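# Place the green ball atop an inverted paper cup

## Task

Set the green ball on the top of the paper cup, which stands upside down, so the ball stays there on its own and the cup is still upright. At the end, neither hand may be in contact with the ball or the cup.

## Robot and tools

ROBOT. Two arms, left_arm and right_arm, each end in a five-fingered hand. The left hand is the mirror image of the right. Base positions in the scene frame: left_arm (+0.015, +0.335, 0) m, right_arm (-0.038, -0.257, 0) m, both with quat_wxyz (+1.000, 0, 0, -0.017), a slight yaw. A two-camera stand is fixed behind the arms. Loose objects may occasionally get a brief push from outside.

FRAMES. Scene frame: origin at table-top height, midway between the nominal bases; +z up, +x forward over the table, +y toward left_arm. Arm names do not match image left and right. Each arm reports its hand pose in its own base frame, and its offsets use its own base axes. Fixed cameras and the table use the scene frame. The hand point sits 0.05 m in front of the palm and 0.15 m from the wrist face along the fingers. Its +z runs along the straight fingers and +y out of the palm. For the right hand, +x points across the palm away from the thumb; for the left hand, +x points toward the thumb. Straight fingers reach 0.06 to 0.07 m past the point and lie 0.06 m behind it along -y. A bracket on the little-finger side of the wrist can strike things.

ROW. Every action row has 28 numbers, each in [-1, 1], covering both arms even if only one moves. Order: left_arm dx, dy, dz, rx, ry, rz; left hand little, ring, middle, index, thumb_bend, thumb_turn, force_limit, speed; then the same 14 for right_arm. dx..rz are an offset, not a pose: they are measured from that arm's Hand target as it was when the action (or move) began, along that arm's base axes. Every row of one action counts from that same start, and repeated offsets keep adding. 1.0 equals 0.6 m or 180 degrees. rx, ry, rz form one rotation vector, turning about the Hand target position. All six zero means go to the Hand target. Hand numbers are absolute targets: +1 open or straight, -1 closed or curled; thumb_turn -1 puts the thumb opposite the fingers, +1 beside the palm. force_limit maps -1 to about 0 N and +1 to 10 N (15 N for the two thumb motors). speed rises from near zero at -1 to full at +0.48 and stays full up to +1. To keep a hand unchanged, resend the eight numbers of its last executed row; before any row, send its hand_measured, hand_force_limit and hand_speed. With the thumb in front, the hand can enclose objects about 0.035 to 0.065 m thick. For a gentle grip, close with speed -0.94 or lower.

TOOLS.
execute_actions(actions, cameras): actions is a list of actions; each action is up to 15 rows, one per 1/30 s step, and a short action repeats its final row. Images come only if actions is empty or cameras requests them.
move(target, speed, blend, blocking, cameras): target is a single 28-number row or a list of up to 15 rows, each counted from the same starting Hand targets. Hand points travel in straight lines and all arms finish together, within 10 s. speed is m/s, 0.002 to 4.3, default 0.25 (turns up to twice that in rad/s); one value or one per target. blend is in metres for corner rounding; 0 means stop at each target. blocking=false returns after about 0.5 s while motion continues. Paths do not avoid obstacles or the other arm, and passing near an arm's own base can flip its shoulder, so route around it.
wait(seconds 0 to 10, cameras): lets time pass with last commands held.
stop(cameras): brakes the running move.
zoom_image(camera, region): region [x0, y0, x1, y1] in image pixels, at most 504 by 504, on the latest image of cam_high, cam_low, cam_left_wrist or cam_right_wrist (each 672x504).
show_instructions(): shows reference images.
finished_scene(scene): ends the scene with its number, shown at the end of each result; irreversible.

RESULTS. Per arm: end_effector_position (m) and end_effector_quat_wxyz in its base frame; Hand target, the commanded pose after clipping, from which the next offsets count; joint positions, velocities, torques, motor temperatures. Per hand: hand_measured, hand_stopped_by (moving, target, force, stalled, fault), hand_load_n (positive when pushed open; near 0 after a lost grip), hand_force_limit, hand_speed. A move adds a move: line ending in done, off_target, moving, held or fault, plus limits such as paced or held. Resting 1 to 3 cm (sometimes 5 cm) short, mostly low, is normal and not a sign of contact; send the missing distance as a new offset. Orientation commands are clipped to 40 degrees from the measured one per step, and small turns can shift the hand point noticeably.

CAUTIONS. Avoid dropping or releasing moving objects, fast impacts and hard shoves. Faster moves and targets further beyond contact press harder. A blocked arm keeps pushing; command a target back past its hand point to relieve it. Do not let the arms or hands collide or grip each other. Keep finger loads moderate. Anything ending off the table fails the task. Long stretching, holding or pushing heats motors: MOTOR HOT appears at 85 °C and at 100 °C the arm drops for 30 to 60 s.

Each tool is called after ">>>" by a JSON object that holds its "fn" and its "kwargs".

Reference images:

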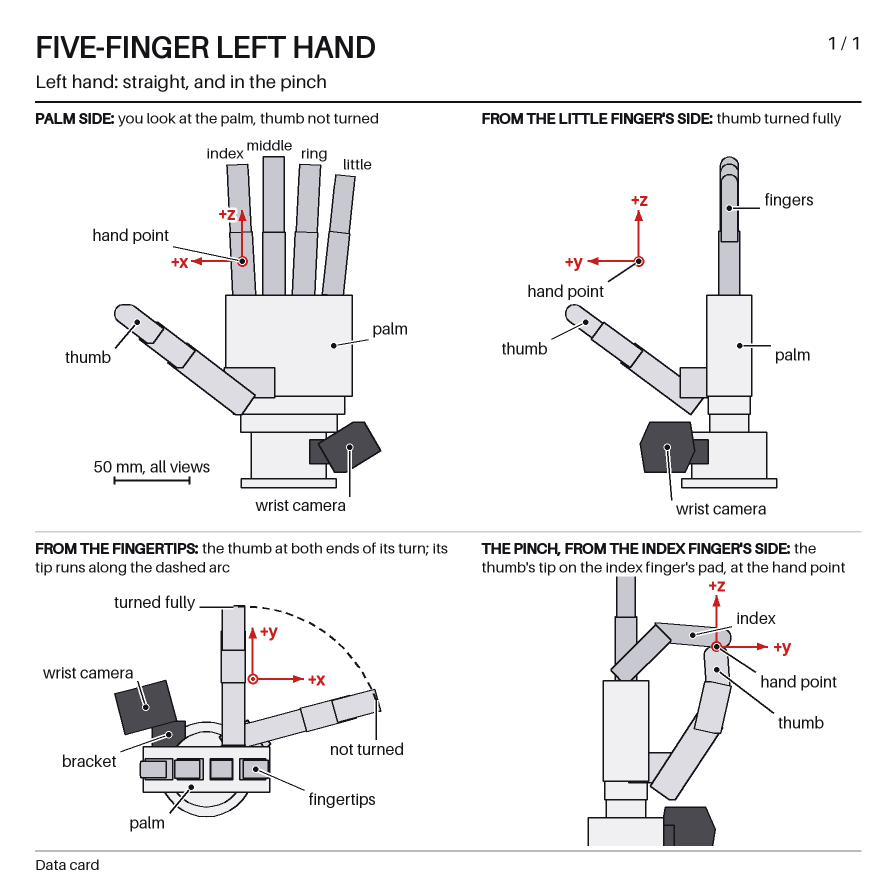

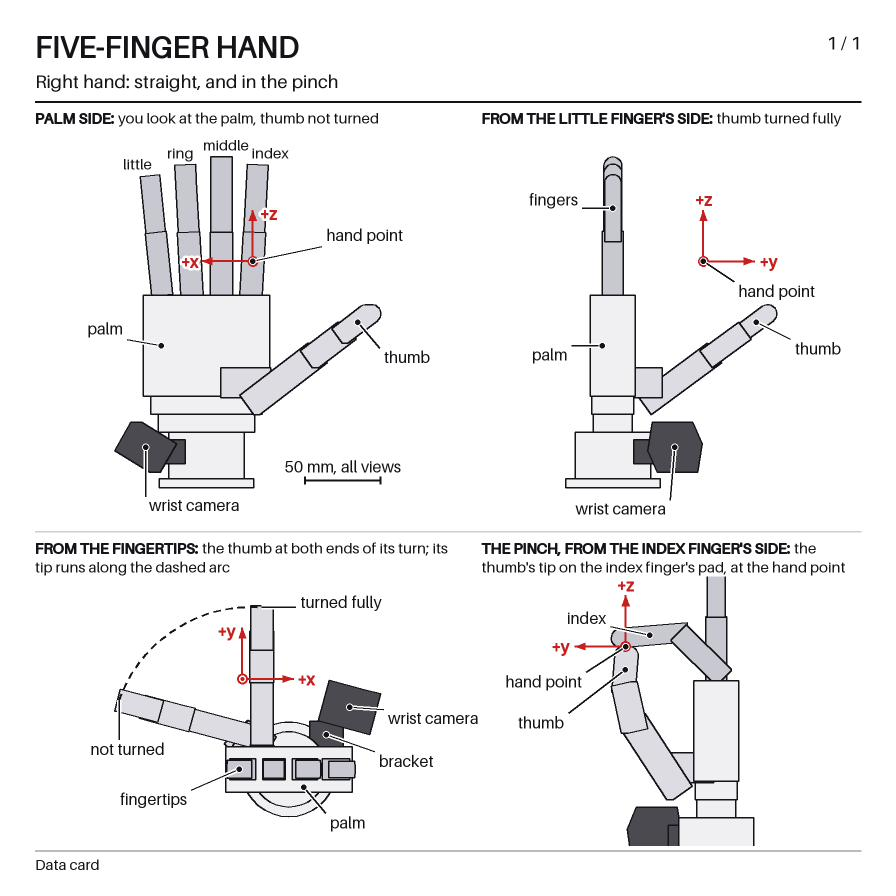

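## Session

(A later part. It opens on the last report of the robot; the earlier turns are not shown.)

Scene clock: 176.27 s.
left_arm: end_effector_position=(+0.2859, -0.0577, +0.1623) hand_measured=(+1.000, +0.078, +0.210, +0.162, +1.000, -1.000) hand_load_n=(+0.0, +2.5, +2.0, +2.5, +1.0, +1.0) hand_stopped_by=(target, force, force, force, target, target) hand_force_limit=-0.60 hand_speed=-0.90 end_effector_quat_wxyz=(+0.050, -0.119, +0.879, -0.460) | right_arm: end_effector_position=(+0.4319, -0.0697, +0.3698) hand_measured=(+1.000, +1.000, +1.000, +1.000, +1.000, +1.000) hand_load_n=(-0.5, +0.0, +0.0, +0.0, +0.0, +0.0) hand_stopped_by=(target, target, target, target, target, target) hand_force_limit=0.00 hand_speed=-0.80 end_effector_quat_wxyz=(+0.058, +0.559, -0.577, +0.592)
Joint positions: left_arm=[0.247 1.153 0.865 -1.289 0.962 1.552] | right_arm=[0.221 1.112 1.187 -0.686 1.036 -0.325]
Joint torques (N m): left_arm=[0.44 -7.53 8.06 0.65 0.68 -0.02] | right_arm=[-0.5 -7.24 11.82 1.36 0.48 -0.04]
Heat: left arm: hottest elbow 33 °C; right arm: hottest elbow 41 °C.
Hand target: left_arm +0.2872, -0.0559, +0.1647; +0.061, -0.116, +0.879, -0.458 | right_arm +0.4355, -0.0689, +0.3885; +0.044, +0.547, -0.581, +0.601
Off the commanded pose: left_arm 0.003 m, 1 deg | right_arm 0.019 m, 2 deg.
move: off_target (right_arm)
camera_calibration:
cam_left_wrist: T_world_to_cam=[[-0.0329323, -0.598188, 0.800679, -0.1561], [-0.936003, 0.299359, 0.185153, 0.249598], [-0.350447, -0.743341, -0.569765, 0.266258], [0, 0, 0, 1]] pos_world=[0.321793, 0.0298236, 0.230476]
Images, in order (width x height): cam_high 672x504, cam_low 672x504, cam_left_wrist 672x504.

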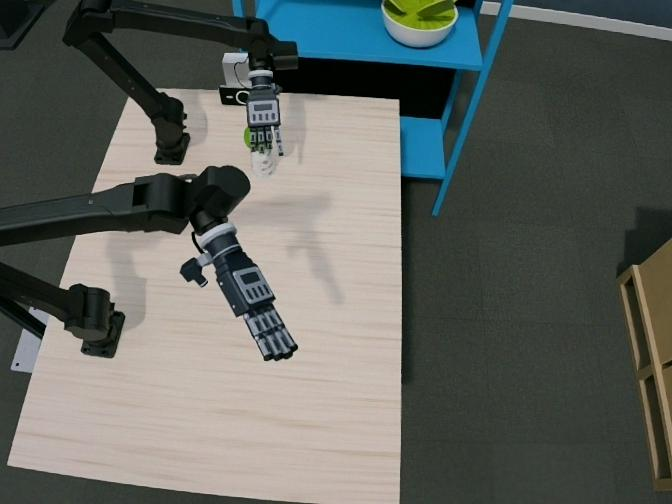

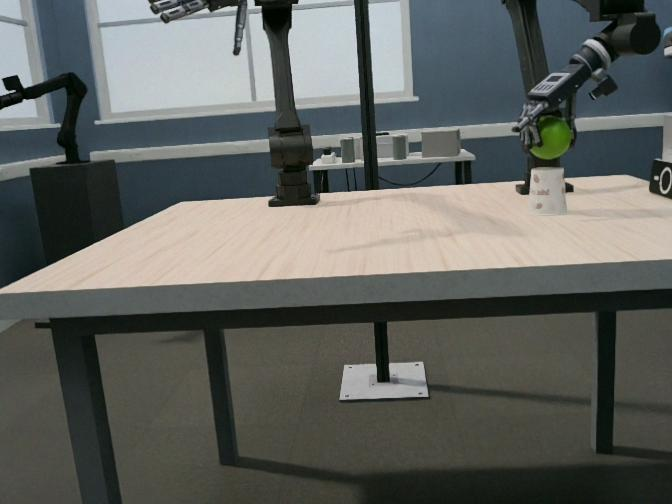

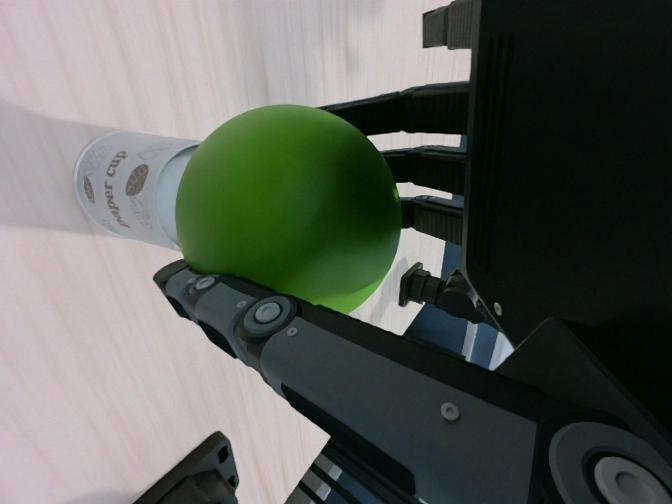

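>>> {"fn": "move", "kwargs": {"target": [0.0017,-0.0042,-0.04,0,0,0,1,0,0,0,1,-1,-0.6,-0.9,0,0,0,0,0,0,1,1,1,1,1,1,0,-0.8], "speed": 0.05, "cameras": ["cam_low","cam_left_wrist"]}}

>>> {"fn": "zoom_image", "kwargs": {"camera": "cam_left_wrist", "region": [20, 130, 270, 380]}}

>>> {"fn": "zoom_image", "kwargs": {"camera": "cam_low", "region": [480, 100, 600, 220]}}

Scene clock: 192.37 s.
left_arm: end_effector_position=(+0.2874, -0.0574, +0.1431) hand_measured=(+1.000, +0.078, +0.210, +0.162, +1.000, -1.000) hand_load_n=(+0.0, +2.5, +2.0, +2.5, +1.5, +1.0) hand_stopped_by=(target, force, force, force, target, target) hand_force_limit=-0.60 hand_speed=-0.90 end_effector_quat_wxyz=(+0.063, -0.114, +0.879, -0.458) | right_arm: end_effector_position=(+0.4319, -0.0697, +0.3698) hand_measured=(+1.000, +1.000, +1.000, +1.000, +1.000, +1.000) hand_load_n=(+0.0, +0.0, +0.0, +0.0, +0.0, +0.0) hand_stopped_by=(target, target, target, target, target, target) hand_force_limit=0.00 hand_speed=-0.80 end_effector_quat_wxyz=(+0.058, +0.559, -0.577, +0.592)
Joint positions: left_arm=[0.247 1.153 0.815 -1.205 0.962 1.544] | right_arm=[0.221 1.112 1.187 -0.686 1.036 -0.325]
Joint torques (N m): left_arm=[-0.26 -5.95 7.94 0.76 0.68 -0.1] | right_arm=[-0.56 -7.3 11.82 1.39 0.47 -0.05]
Heat: left arm: hottest elbow 33 °C; right arm: hottest elbow 41 °C.
Hand target: left_arm +0.2882, -0.0584, +0.1408; +0.061, -0.116, +0.879, -0.458 | right_arm +0.4355, -0.0689, +0.3885; +0.044, +0.547, -0.581, +0.601
Off the commanded pose: left_arm 0.003 m, 0 deg | right_arm 0.019 m, 2 deg.
move: off_target (right_arm)
camera_calibration:
cam_left_wrist: T_world_to_cam=[[-0.0517651, -0.603706, 0.795525, -0.134734], [-0.941943, 0.294147, 0.161929, 0.259269], [-0.331759, -0.740956, -0.583883, 0.252943], [0, 0, 0, 1]] pos_world=[0.321158, 0.0298172, 0.21289]
Images, in order (width x height): cam_low 672x504, cam_left_wrist 672x504.

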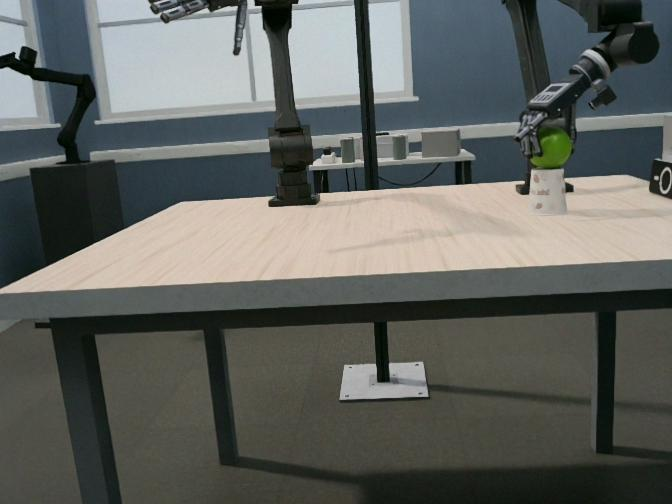

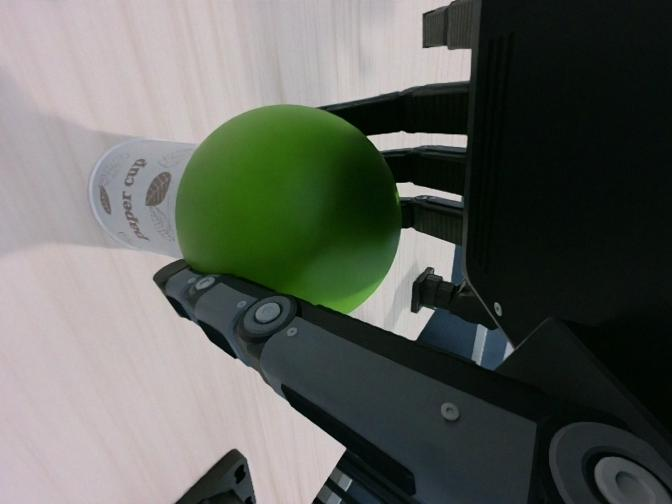

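Scaled by 2.016 from the camera's 672x504 image, which has a finer 960x720 frame.

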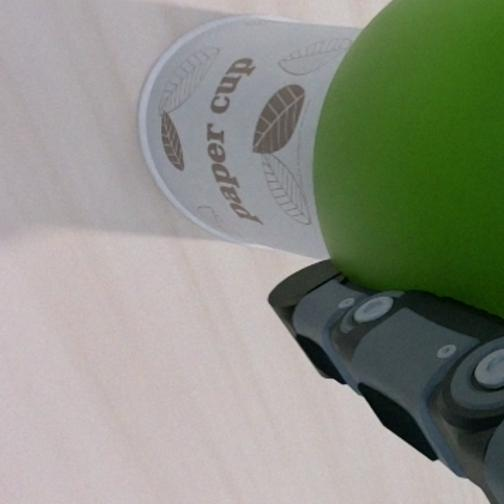

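Scaled by 4.200 from the camera's 672x504 image, which has a finer 960x720 frame.

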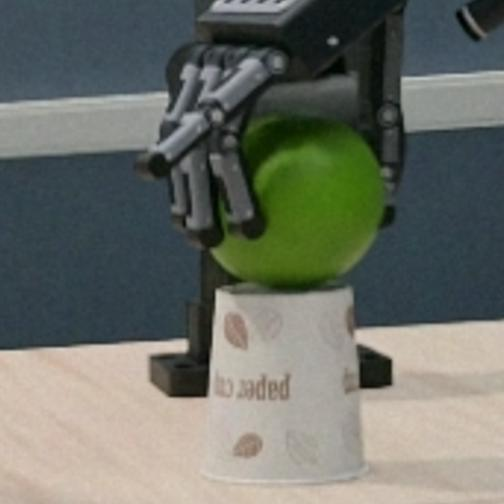

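>>> {"fn": "move", "kwargs": {"target": [0.0,-0.0075,-0.013,0,0,0,1,0,0,0,1,-1,-0.6,-0.9,0,0,0,0,0,0,1,1,1,1,1,1,0,-0.8], "speed": 0.05, "cameras": ["cam_low","cam_left_wrist"]}}

>>> {"fn": "zoom_image", "kwargs": {"camera": "cam_low", "region": [480, 100, 600, 220]}}

Scene clock: 199.23 s.
left_arm: end_effector_position=(+0.2879, -0.0604, +0.1357) hand_measured=(+1.000, +0.078, +0.210, +0.162, +1.000, -1.000) hand_load_n=(+0.0, +2.5, +2.0, +2.5, +1.0, +1.0) hand_stopped_by=(target, force, force, force, target, target) hand_force_limit=-0.60 hand_speed=-0.90 end_effector_quat_wxyz=(+0.065, -0.116, +0.879, -0.458) | right_arm: end_effector_position=(+0.4319, -0.0697, +0.3698) hand_measured=(+1.000, +1.000, +1.000, +1.000, +1.000, +1.000) hand_load_n=(+0.0, +0.0, +0.0, +0.0, +0.0, -0.5) hand_stopped_by=(target, target, target, target, target, target) hand_force_limit=0.00 hand_speed=-0.80 end_effector_quat_wxyz=(+0.058, +0.559, -0.577, +0.592)
Joint positions: left_arm=[0.237 1.153 0.794 -1.162 0.962 1.519] | right_arm=[0.221 1.112 1.187 -0.686 1.036 -0.325]
Joint torques (N m): left_arm=[-0.67 -5.83 7.9 0.75 0.65 -0.1] | right_arm=[-0.5 -7.3 11.82 1.36 0.47 -0.05]
Heat: left arm: hottest elbow 33 °C; right arm: hottest elbow 41 °C.
Hand target: left_arm +0.2882, -0.0630, +0.1330; +0.061, -0.116, +0.879, -0.458 | right_arm +0.4355, -0.0689, +0.3885; +0.044, +0.547, -0.581, +0.601
Off the commanded pose: left_arm 0.004 m, 0 deg | right_arm 0.019 m, 2 deg.
move: off_target (right_arm)
camera_calibration:
cam_left_wrist: T_world_to_cam=[[-0.0496978, -0.60375, 0.795623, -0.13114], [-0.94365, 0.289351, 0.160627, 0.262243], [-0.327193, -0.742807, -0.584109, 0.245117], [0, 0, 0, 1]] pos_world=[0.321149, 0.0270183, 0.20539]
Images, in order (width x height): cam_low 672x504, cam_left_wrist 672x504.

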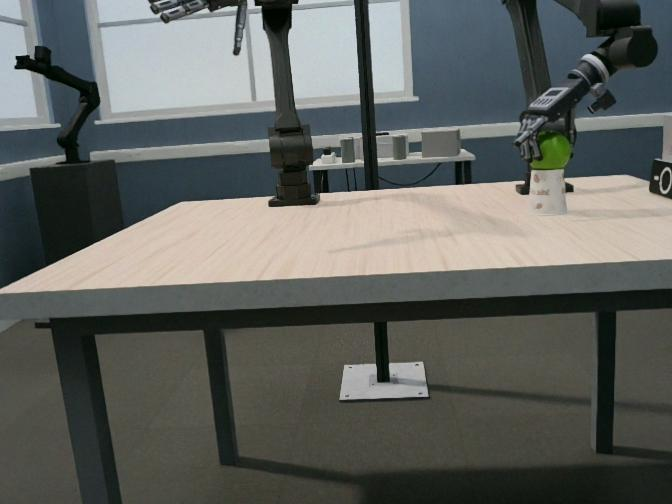

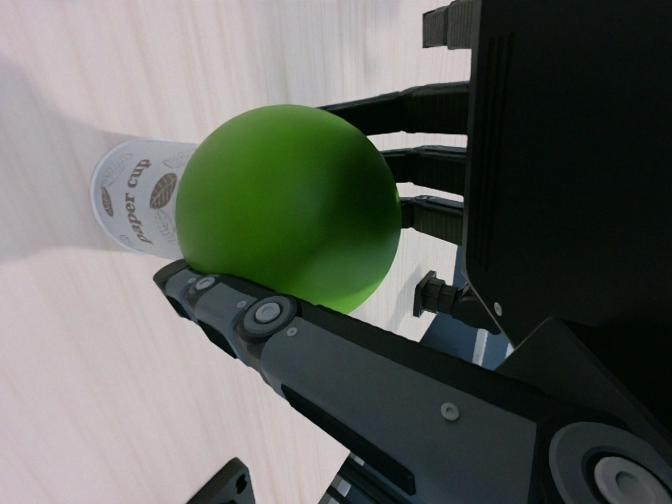

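Scaled by 4.200 from the camera's 672x504 image, which has a finer 960x720 frame.

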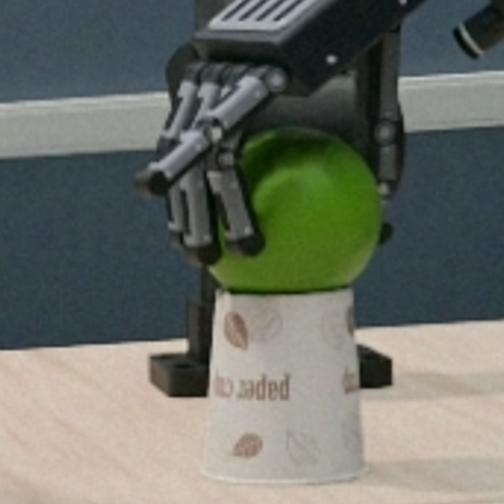

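>>> {"fn": "move", "kwargs": {"target": [0.0,-0.002,-0.01,0,0,0,1,0,0,0,1,-1,-0.6,-0.9,0,0,0,0,0,0,1,1,1,1,1,1,0,-0.8], "speed": 0.04, "cameras": ["cam_low","cam_left_wrist"]}}

>>> {"fn": "zoom_image", "kwargs": {"camera": "cam_low", "region": [480, 100, 600, 220]}}

Scene clock: 204.27 s.
left_arm: end_effector_position=(+0.2891, -0.0611, +0.1327) hand_measured=(+1.000, +0.078, +0.210, +0.162, +1.000, -1.000) hand_load_n=(+0.0, +2.5, +1.5, +2.5, +1.5, +1.5) hand_stopped_by=(target, force, force, force, target, target) hand_force_limit=-0.60 hand_speed=-0.90 end_effector_quat_wxyz=(+0.068, -0.116, +0.879, -0.458) | right_arm: end_effector_position=(+0.4319, -0.0697, +0.3698) hand_measured=(+1.000, +1.000, +1.000, +1.000, +1.000, +1.000) hand_load_n=(+0.0, +0.0, -0.5, +0.0, +0.0, +0.0) hand_stopped_by=(target, target, target, target, target, target) hand_force_limit=0.00 hand_speed=-0.80 end_effector_quat_wxyz=(+0.058, +0.559, -0.577, +0.592)
Joint positions: left_arm=[0.234 1.153 0.786 -1.14 0.962 1.509] | right_arm=[0.221 1.112 1.187 -0.686 1.036 -0.325]
Joint torques (N m): left_arm=[-0.73 -5.48 7.5 0.84 0.64 -0.05] | right_arm=[-0.56 -7.24 11.82 1.37 0.47 -0.04]
Heat: left arm: hottest elbow 33 °C; right arm: hottest elbow 41 °C.
Hand target: left_arm +0.2882, -0.0642, +0.1270; +0.061, -0.116, +0.879, -0.458 | right_arm +0.4355, -0.0689, +0.3885; +0.044, +0.547, -0.581, +0.601
Off the commanded pose: left_arm 0.007 m, 1 deg | right_arm 0.019 m, 2 deg.
move: off_target (right_arm)
camera_calibration:
cam_left_wrist: T_world_to_cam=[[-0.0522067, -0.604592, 0.794822, -0.128316], [-0.945202, 0.286776, 0.156056, 0.264946], [-0.322286, -0.74312, -0.586433, 0.242056], [0, 0, 0, 1]] pos_world=[0.32174, 0.0263176, 0.202592]
Images, in order (width x height): cam_low 672x504, cam_left_wrist 672x504.

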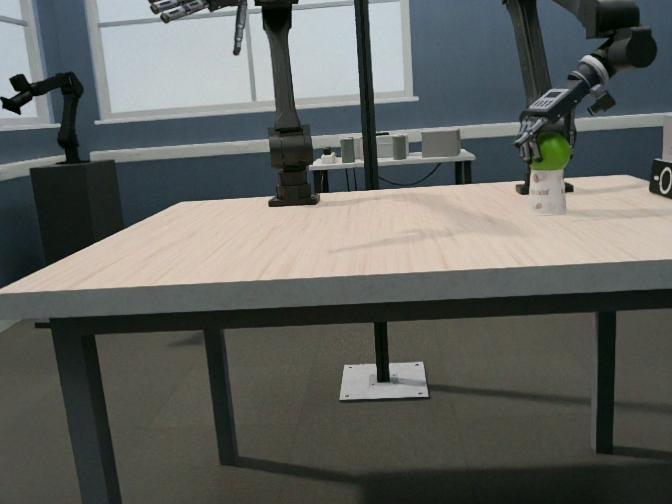

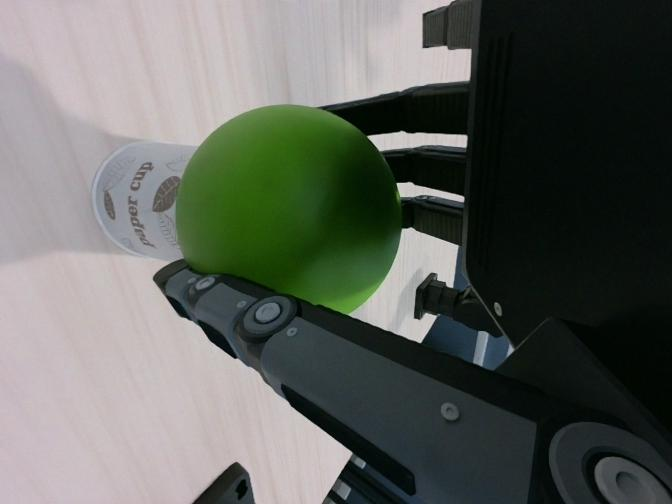

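Scaled by 4.200 from the camera's 672x504 image, which has a finer 960x720 frame.

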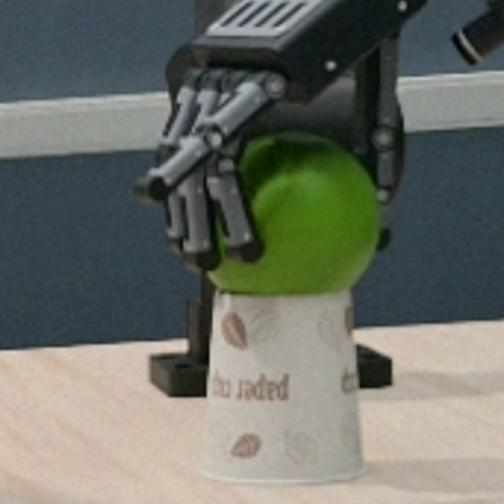

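>>> {"fn": "move", "kwargs": {"target": [0.0,0.0,0.004,0,0,0,1,1,1,1,1,-1,-0.6,-0.85,0,0,0,0,0,0,1,1,1,1,1,1,0,-0.8], "speed": 0.02, "cameras": ["cam_low","cam_left_wrist"]}}

>>> {"fn": "zoom_image", "kwargs": {"camera": "cam_low", "region": [480, 100, 600, 220]}}

Scene clock: 211.37 s.
left_arm: end_effector_position=(+0.2891, -0.0614, +0.1327) hand_measured=(+1.000, +1.000, +1.000, +1.000, +1.000, -1.000) hand_load_n=(+0.0, +0.0, +0.0, +0.0, +0.0, +0.0) hand_stopped_by=(target, target, target, target, target, target) hand_force_limit=-0.60 hand_speed=-0.85 end_effector_quat_wxyz=(+0.068, -0.116, +0.879, -0.458) | right_arm: end_effector_position=(+0.4319, -0.0697, +0.3698) hand_measured=(+1.000, +1.000, +1.000, +1.000, +1.000, +1.000) hand_load_n=(+0.0, +0.0, +0.0, +0.0, +0.0, +0.0) hand_stopped_by=(target, target, target, target, target, target) hand_force_limit=0.00 hand_speed=-0.80 end_effector_quat_wxyz=(+0.058, +0.559, -0.577, +0.592)
Joint positions: left_arm=[0.233 1.153 0.786 -1.14 0.962 1.508] | right_arm=[0.221 1.112 1.187 -0.686 1.036 -0.325]
Joint torques (N m): left_arm=[-0.67 -5.66 7.86 0.55 0.65 -0.07] | right_arm=[-0.56 -7.24 11.82 1.39 0.47 -0.04]
Heat: left arm: hottest elbow 33 °C; right arm: hottest elbow 41 °C.
Hand target: left_arm +0.2882, -0.0642, +0.1294; +0.061, -0.116, +0.879, -0.458 | right_arm +0.4355, -0.0689, +0.3885; +0.044, +0.547, -0.581, +0.601
Off the commanded pose: left_arm 0.004 m, 1 deg | right_arm 0.019 m, 2 deg.
move: off_target (right_arm)
camera_calibration:
cam_left_wrist: T_world_to_cam=[[-0.0522012, -0.60451, 0.794885, -0.128514], [-0.945073, 0.287086, 0.156264, 0.264941], [-0.322664, -0.743067, -0.586293, 0.241925], [0, 0, 0, 1]] pos_world=[0.321741, 0.0260177, 0.202592]
Images, in order (width x height): cam_low 672x504, cam_left_wrist 672x504.

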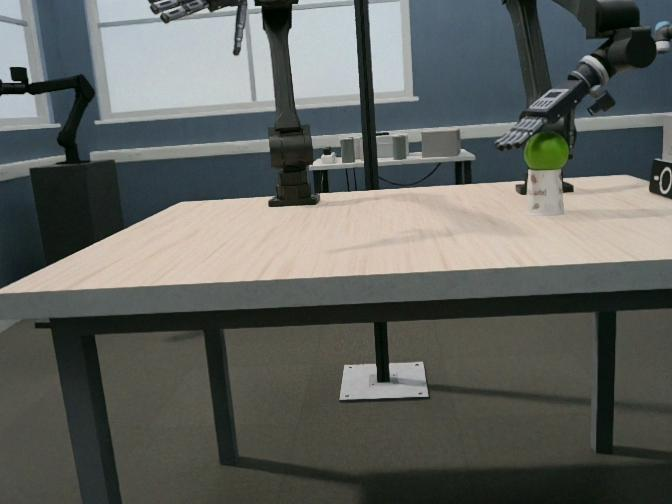

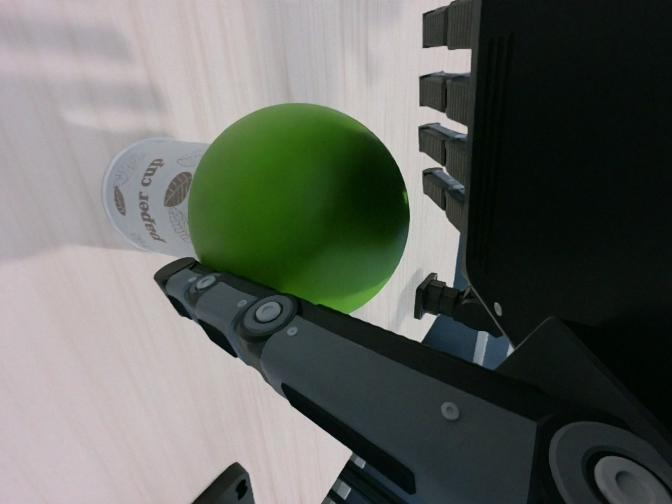

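Scaled by 4.200 from the camera's 672x504 image, which has a finer 960x720 frame.

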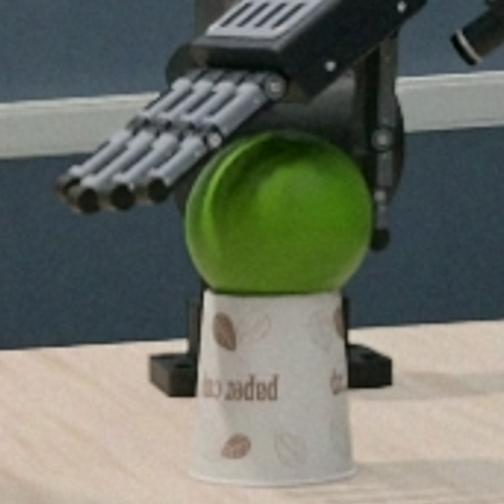

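>>> {"fn": "move", "kwargs": {"target": [[-0.005,0.0215,0.003,0,0,0,1,1,1,1,1,-1,-0.6,-0.85,0,0,0,0,0,0,1,1,1,1,1,1,0,-0.8],[-0.005,0.0215,0.25,0,0,0,1,1,1,1,1,-1,-0.6,-0.85,0,0,0,0,0,0,1,1,1,1,1,1,0,-0.8]], "speed": [0.04,0.12], "cameras": ["cam_high","cam_low","cam_left_wrist"]}}

Scene clock: 222.47 s.
left_arm: end_effector_position=(+0.2761, -0.0567, +0.2606) hand_measured=(+1.000, +1.000, +1.000, +1.000, +1.000, -1.000) hand_load_n=(+0.0, +0.0, +0.0, +0.0, +0.0, +0.0) hand_stopped_by=(target, target, target, target, target, target) hand_force_limit=-0.60 hand_speed=-0.85 end_effector_quat_wxyz=(+0.036, -0.127, +0.877, -0.462) | right_arm: end_effector_position=(+0.4319, -0.0697, +0.3698) hand_measured=(+1.000, +1.000, +1.000, +1.000, +1.000, +1.000) hand_load_n=(+0.0, +0.0, +0.0, +0.0, +0.0, +0.0) hand_stopped_by=(target, target, target, target, target, target) hand_force_limit=0.00 hand_speed=-0.80 end_effector_quat_wxyz=(+0.058, +0.559, -0.577, +0.592)
Joint positions: left_arm=[0.258 1.109 1.091 -1.606 0.962 1.569] | right_arm=[0.221 1.112 1.187 -0.686 1.036 -0.325]
Joint torques (N m): left_arm=[0.79 -6.89 12.38 -0.18 0.68 0.07] | right_arm=[-0.56 -7.3 11.82 1.36 0.47 -0.04]
Heat: left arm: hottest elbow 34 °C; right arm: hottest elbow 41 °C.
Hand target: left_arm +0.2852, -0.0513, +0.2793; +0.060, -0.116, +0.879, -0.458 | right_arm +0.4355, -0.0689, +0.3885; +0.044, +0.547, -0.581, +0.601
Off the commanded pose: left_arm 0.022 m, 3 deg | right_arm 0.019 m, 2 deg.
move: off_target (left_arm, right_arm)
camera_calibration:
cam_left_wrist: T_world_to_cam=[[-0.00594791, -0.59132, 0.806415, -0.243128], [-0.930239, 0.299161, 0.212504, 0.213256], [-0.366906, -0.748895, -0.551848, 0.319133], [0, 0, 0, 1]] pos_world=[0.314024, 0.0314332, 0.326857]
Images, in order (width x height): cam_high 672x504, cam_low 672x504, cam_left_wrist 672x504.

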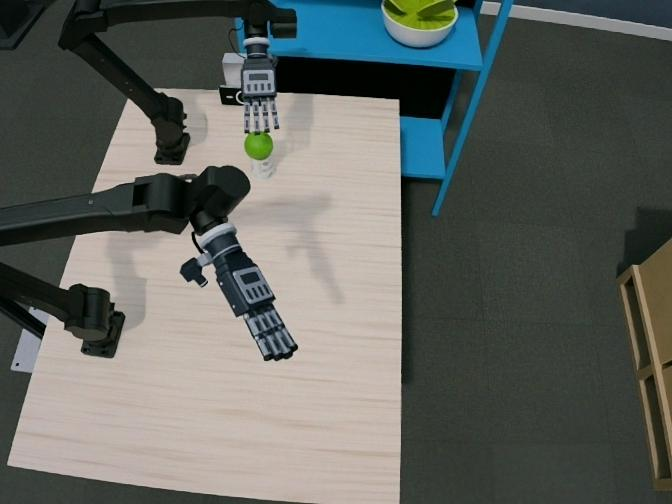

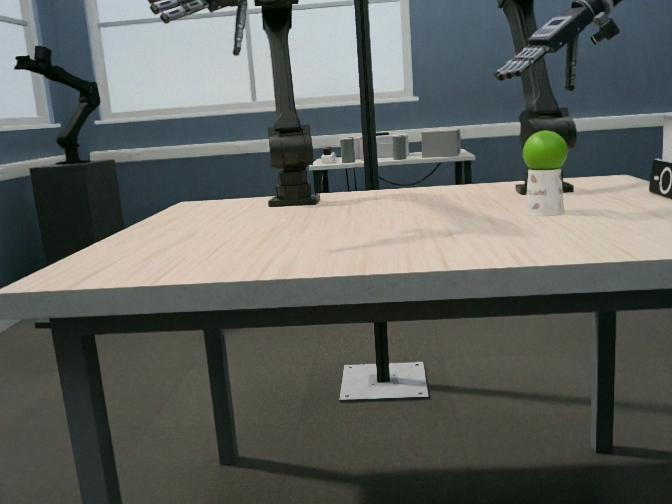

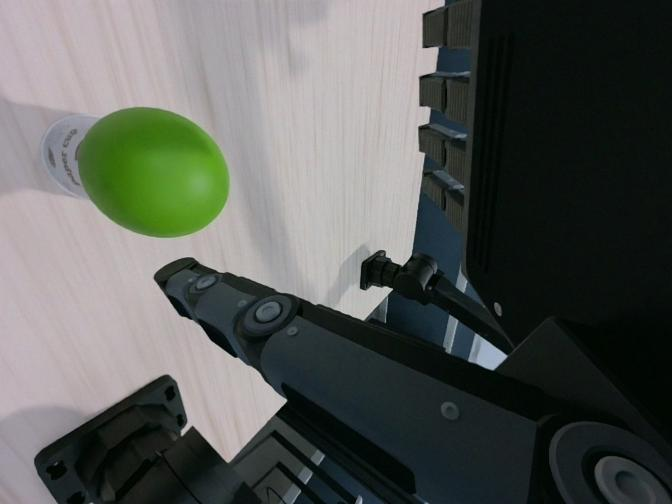

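Ball is resting on the cup, hand clear.

>>> {"fn": "finished_scene", "kwargs": {"scene": 2}}

The scene is finished: the task was done.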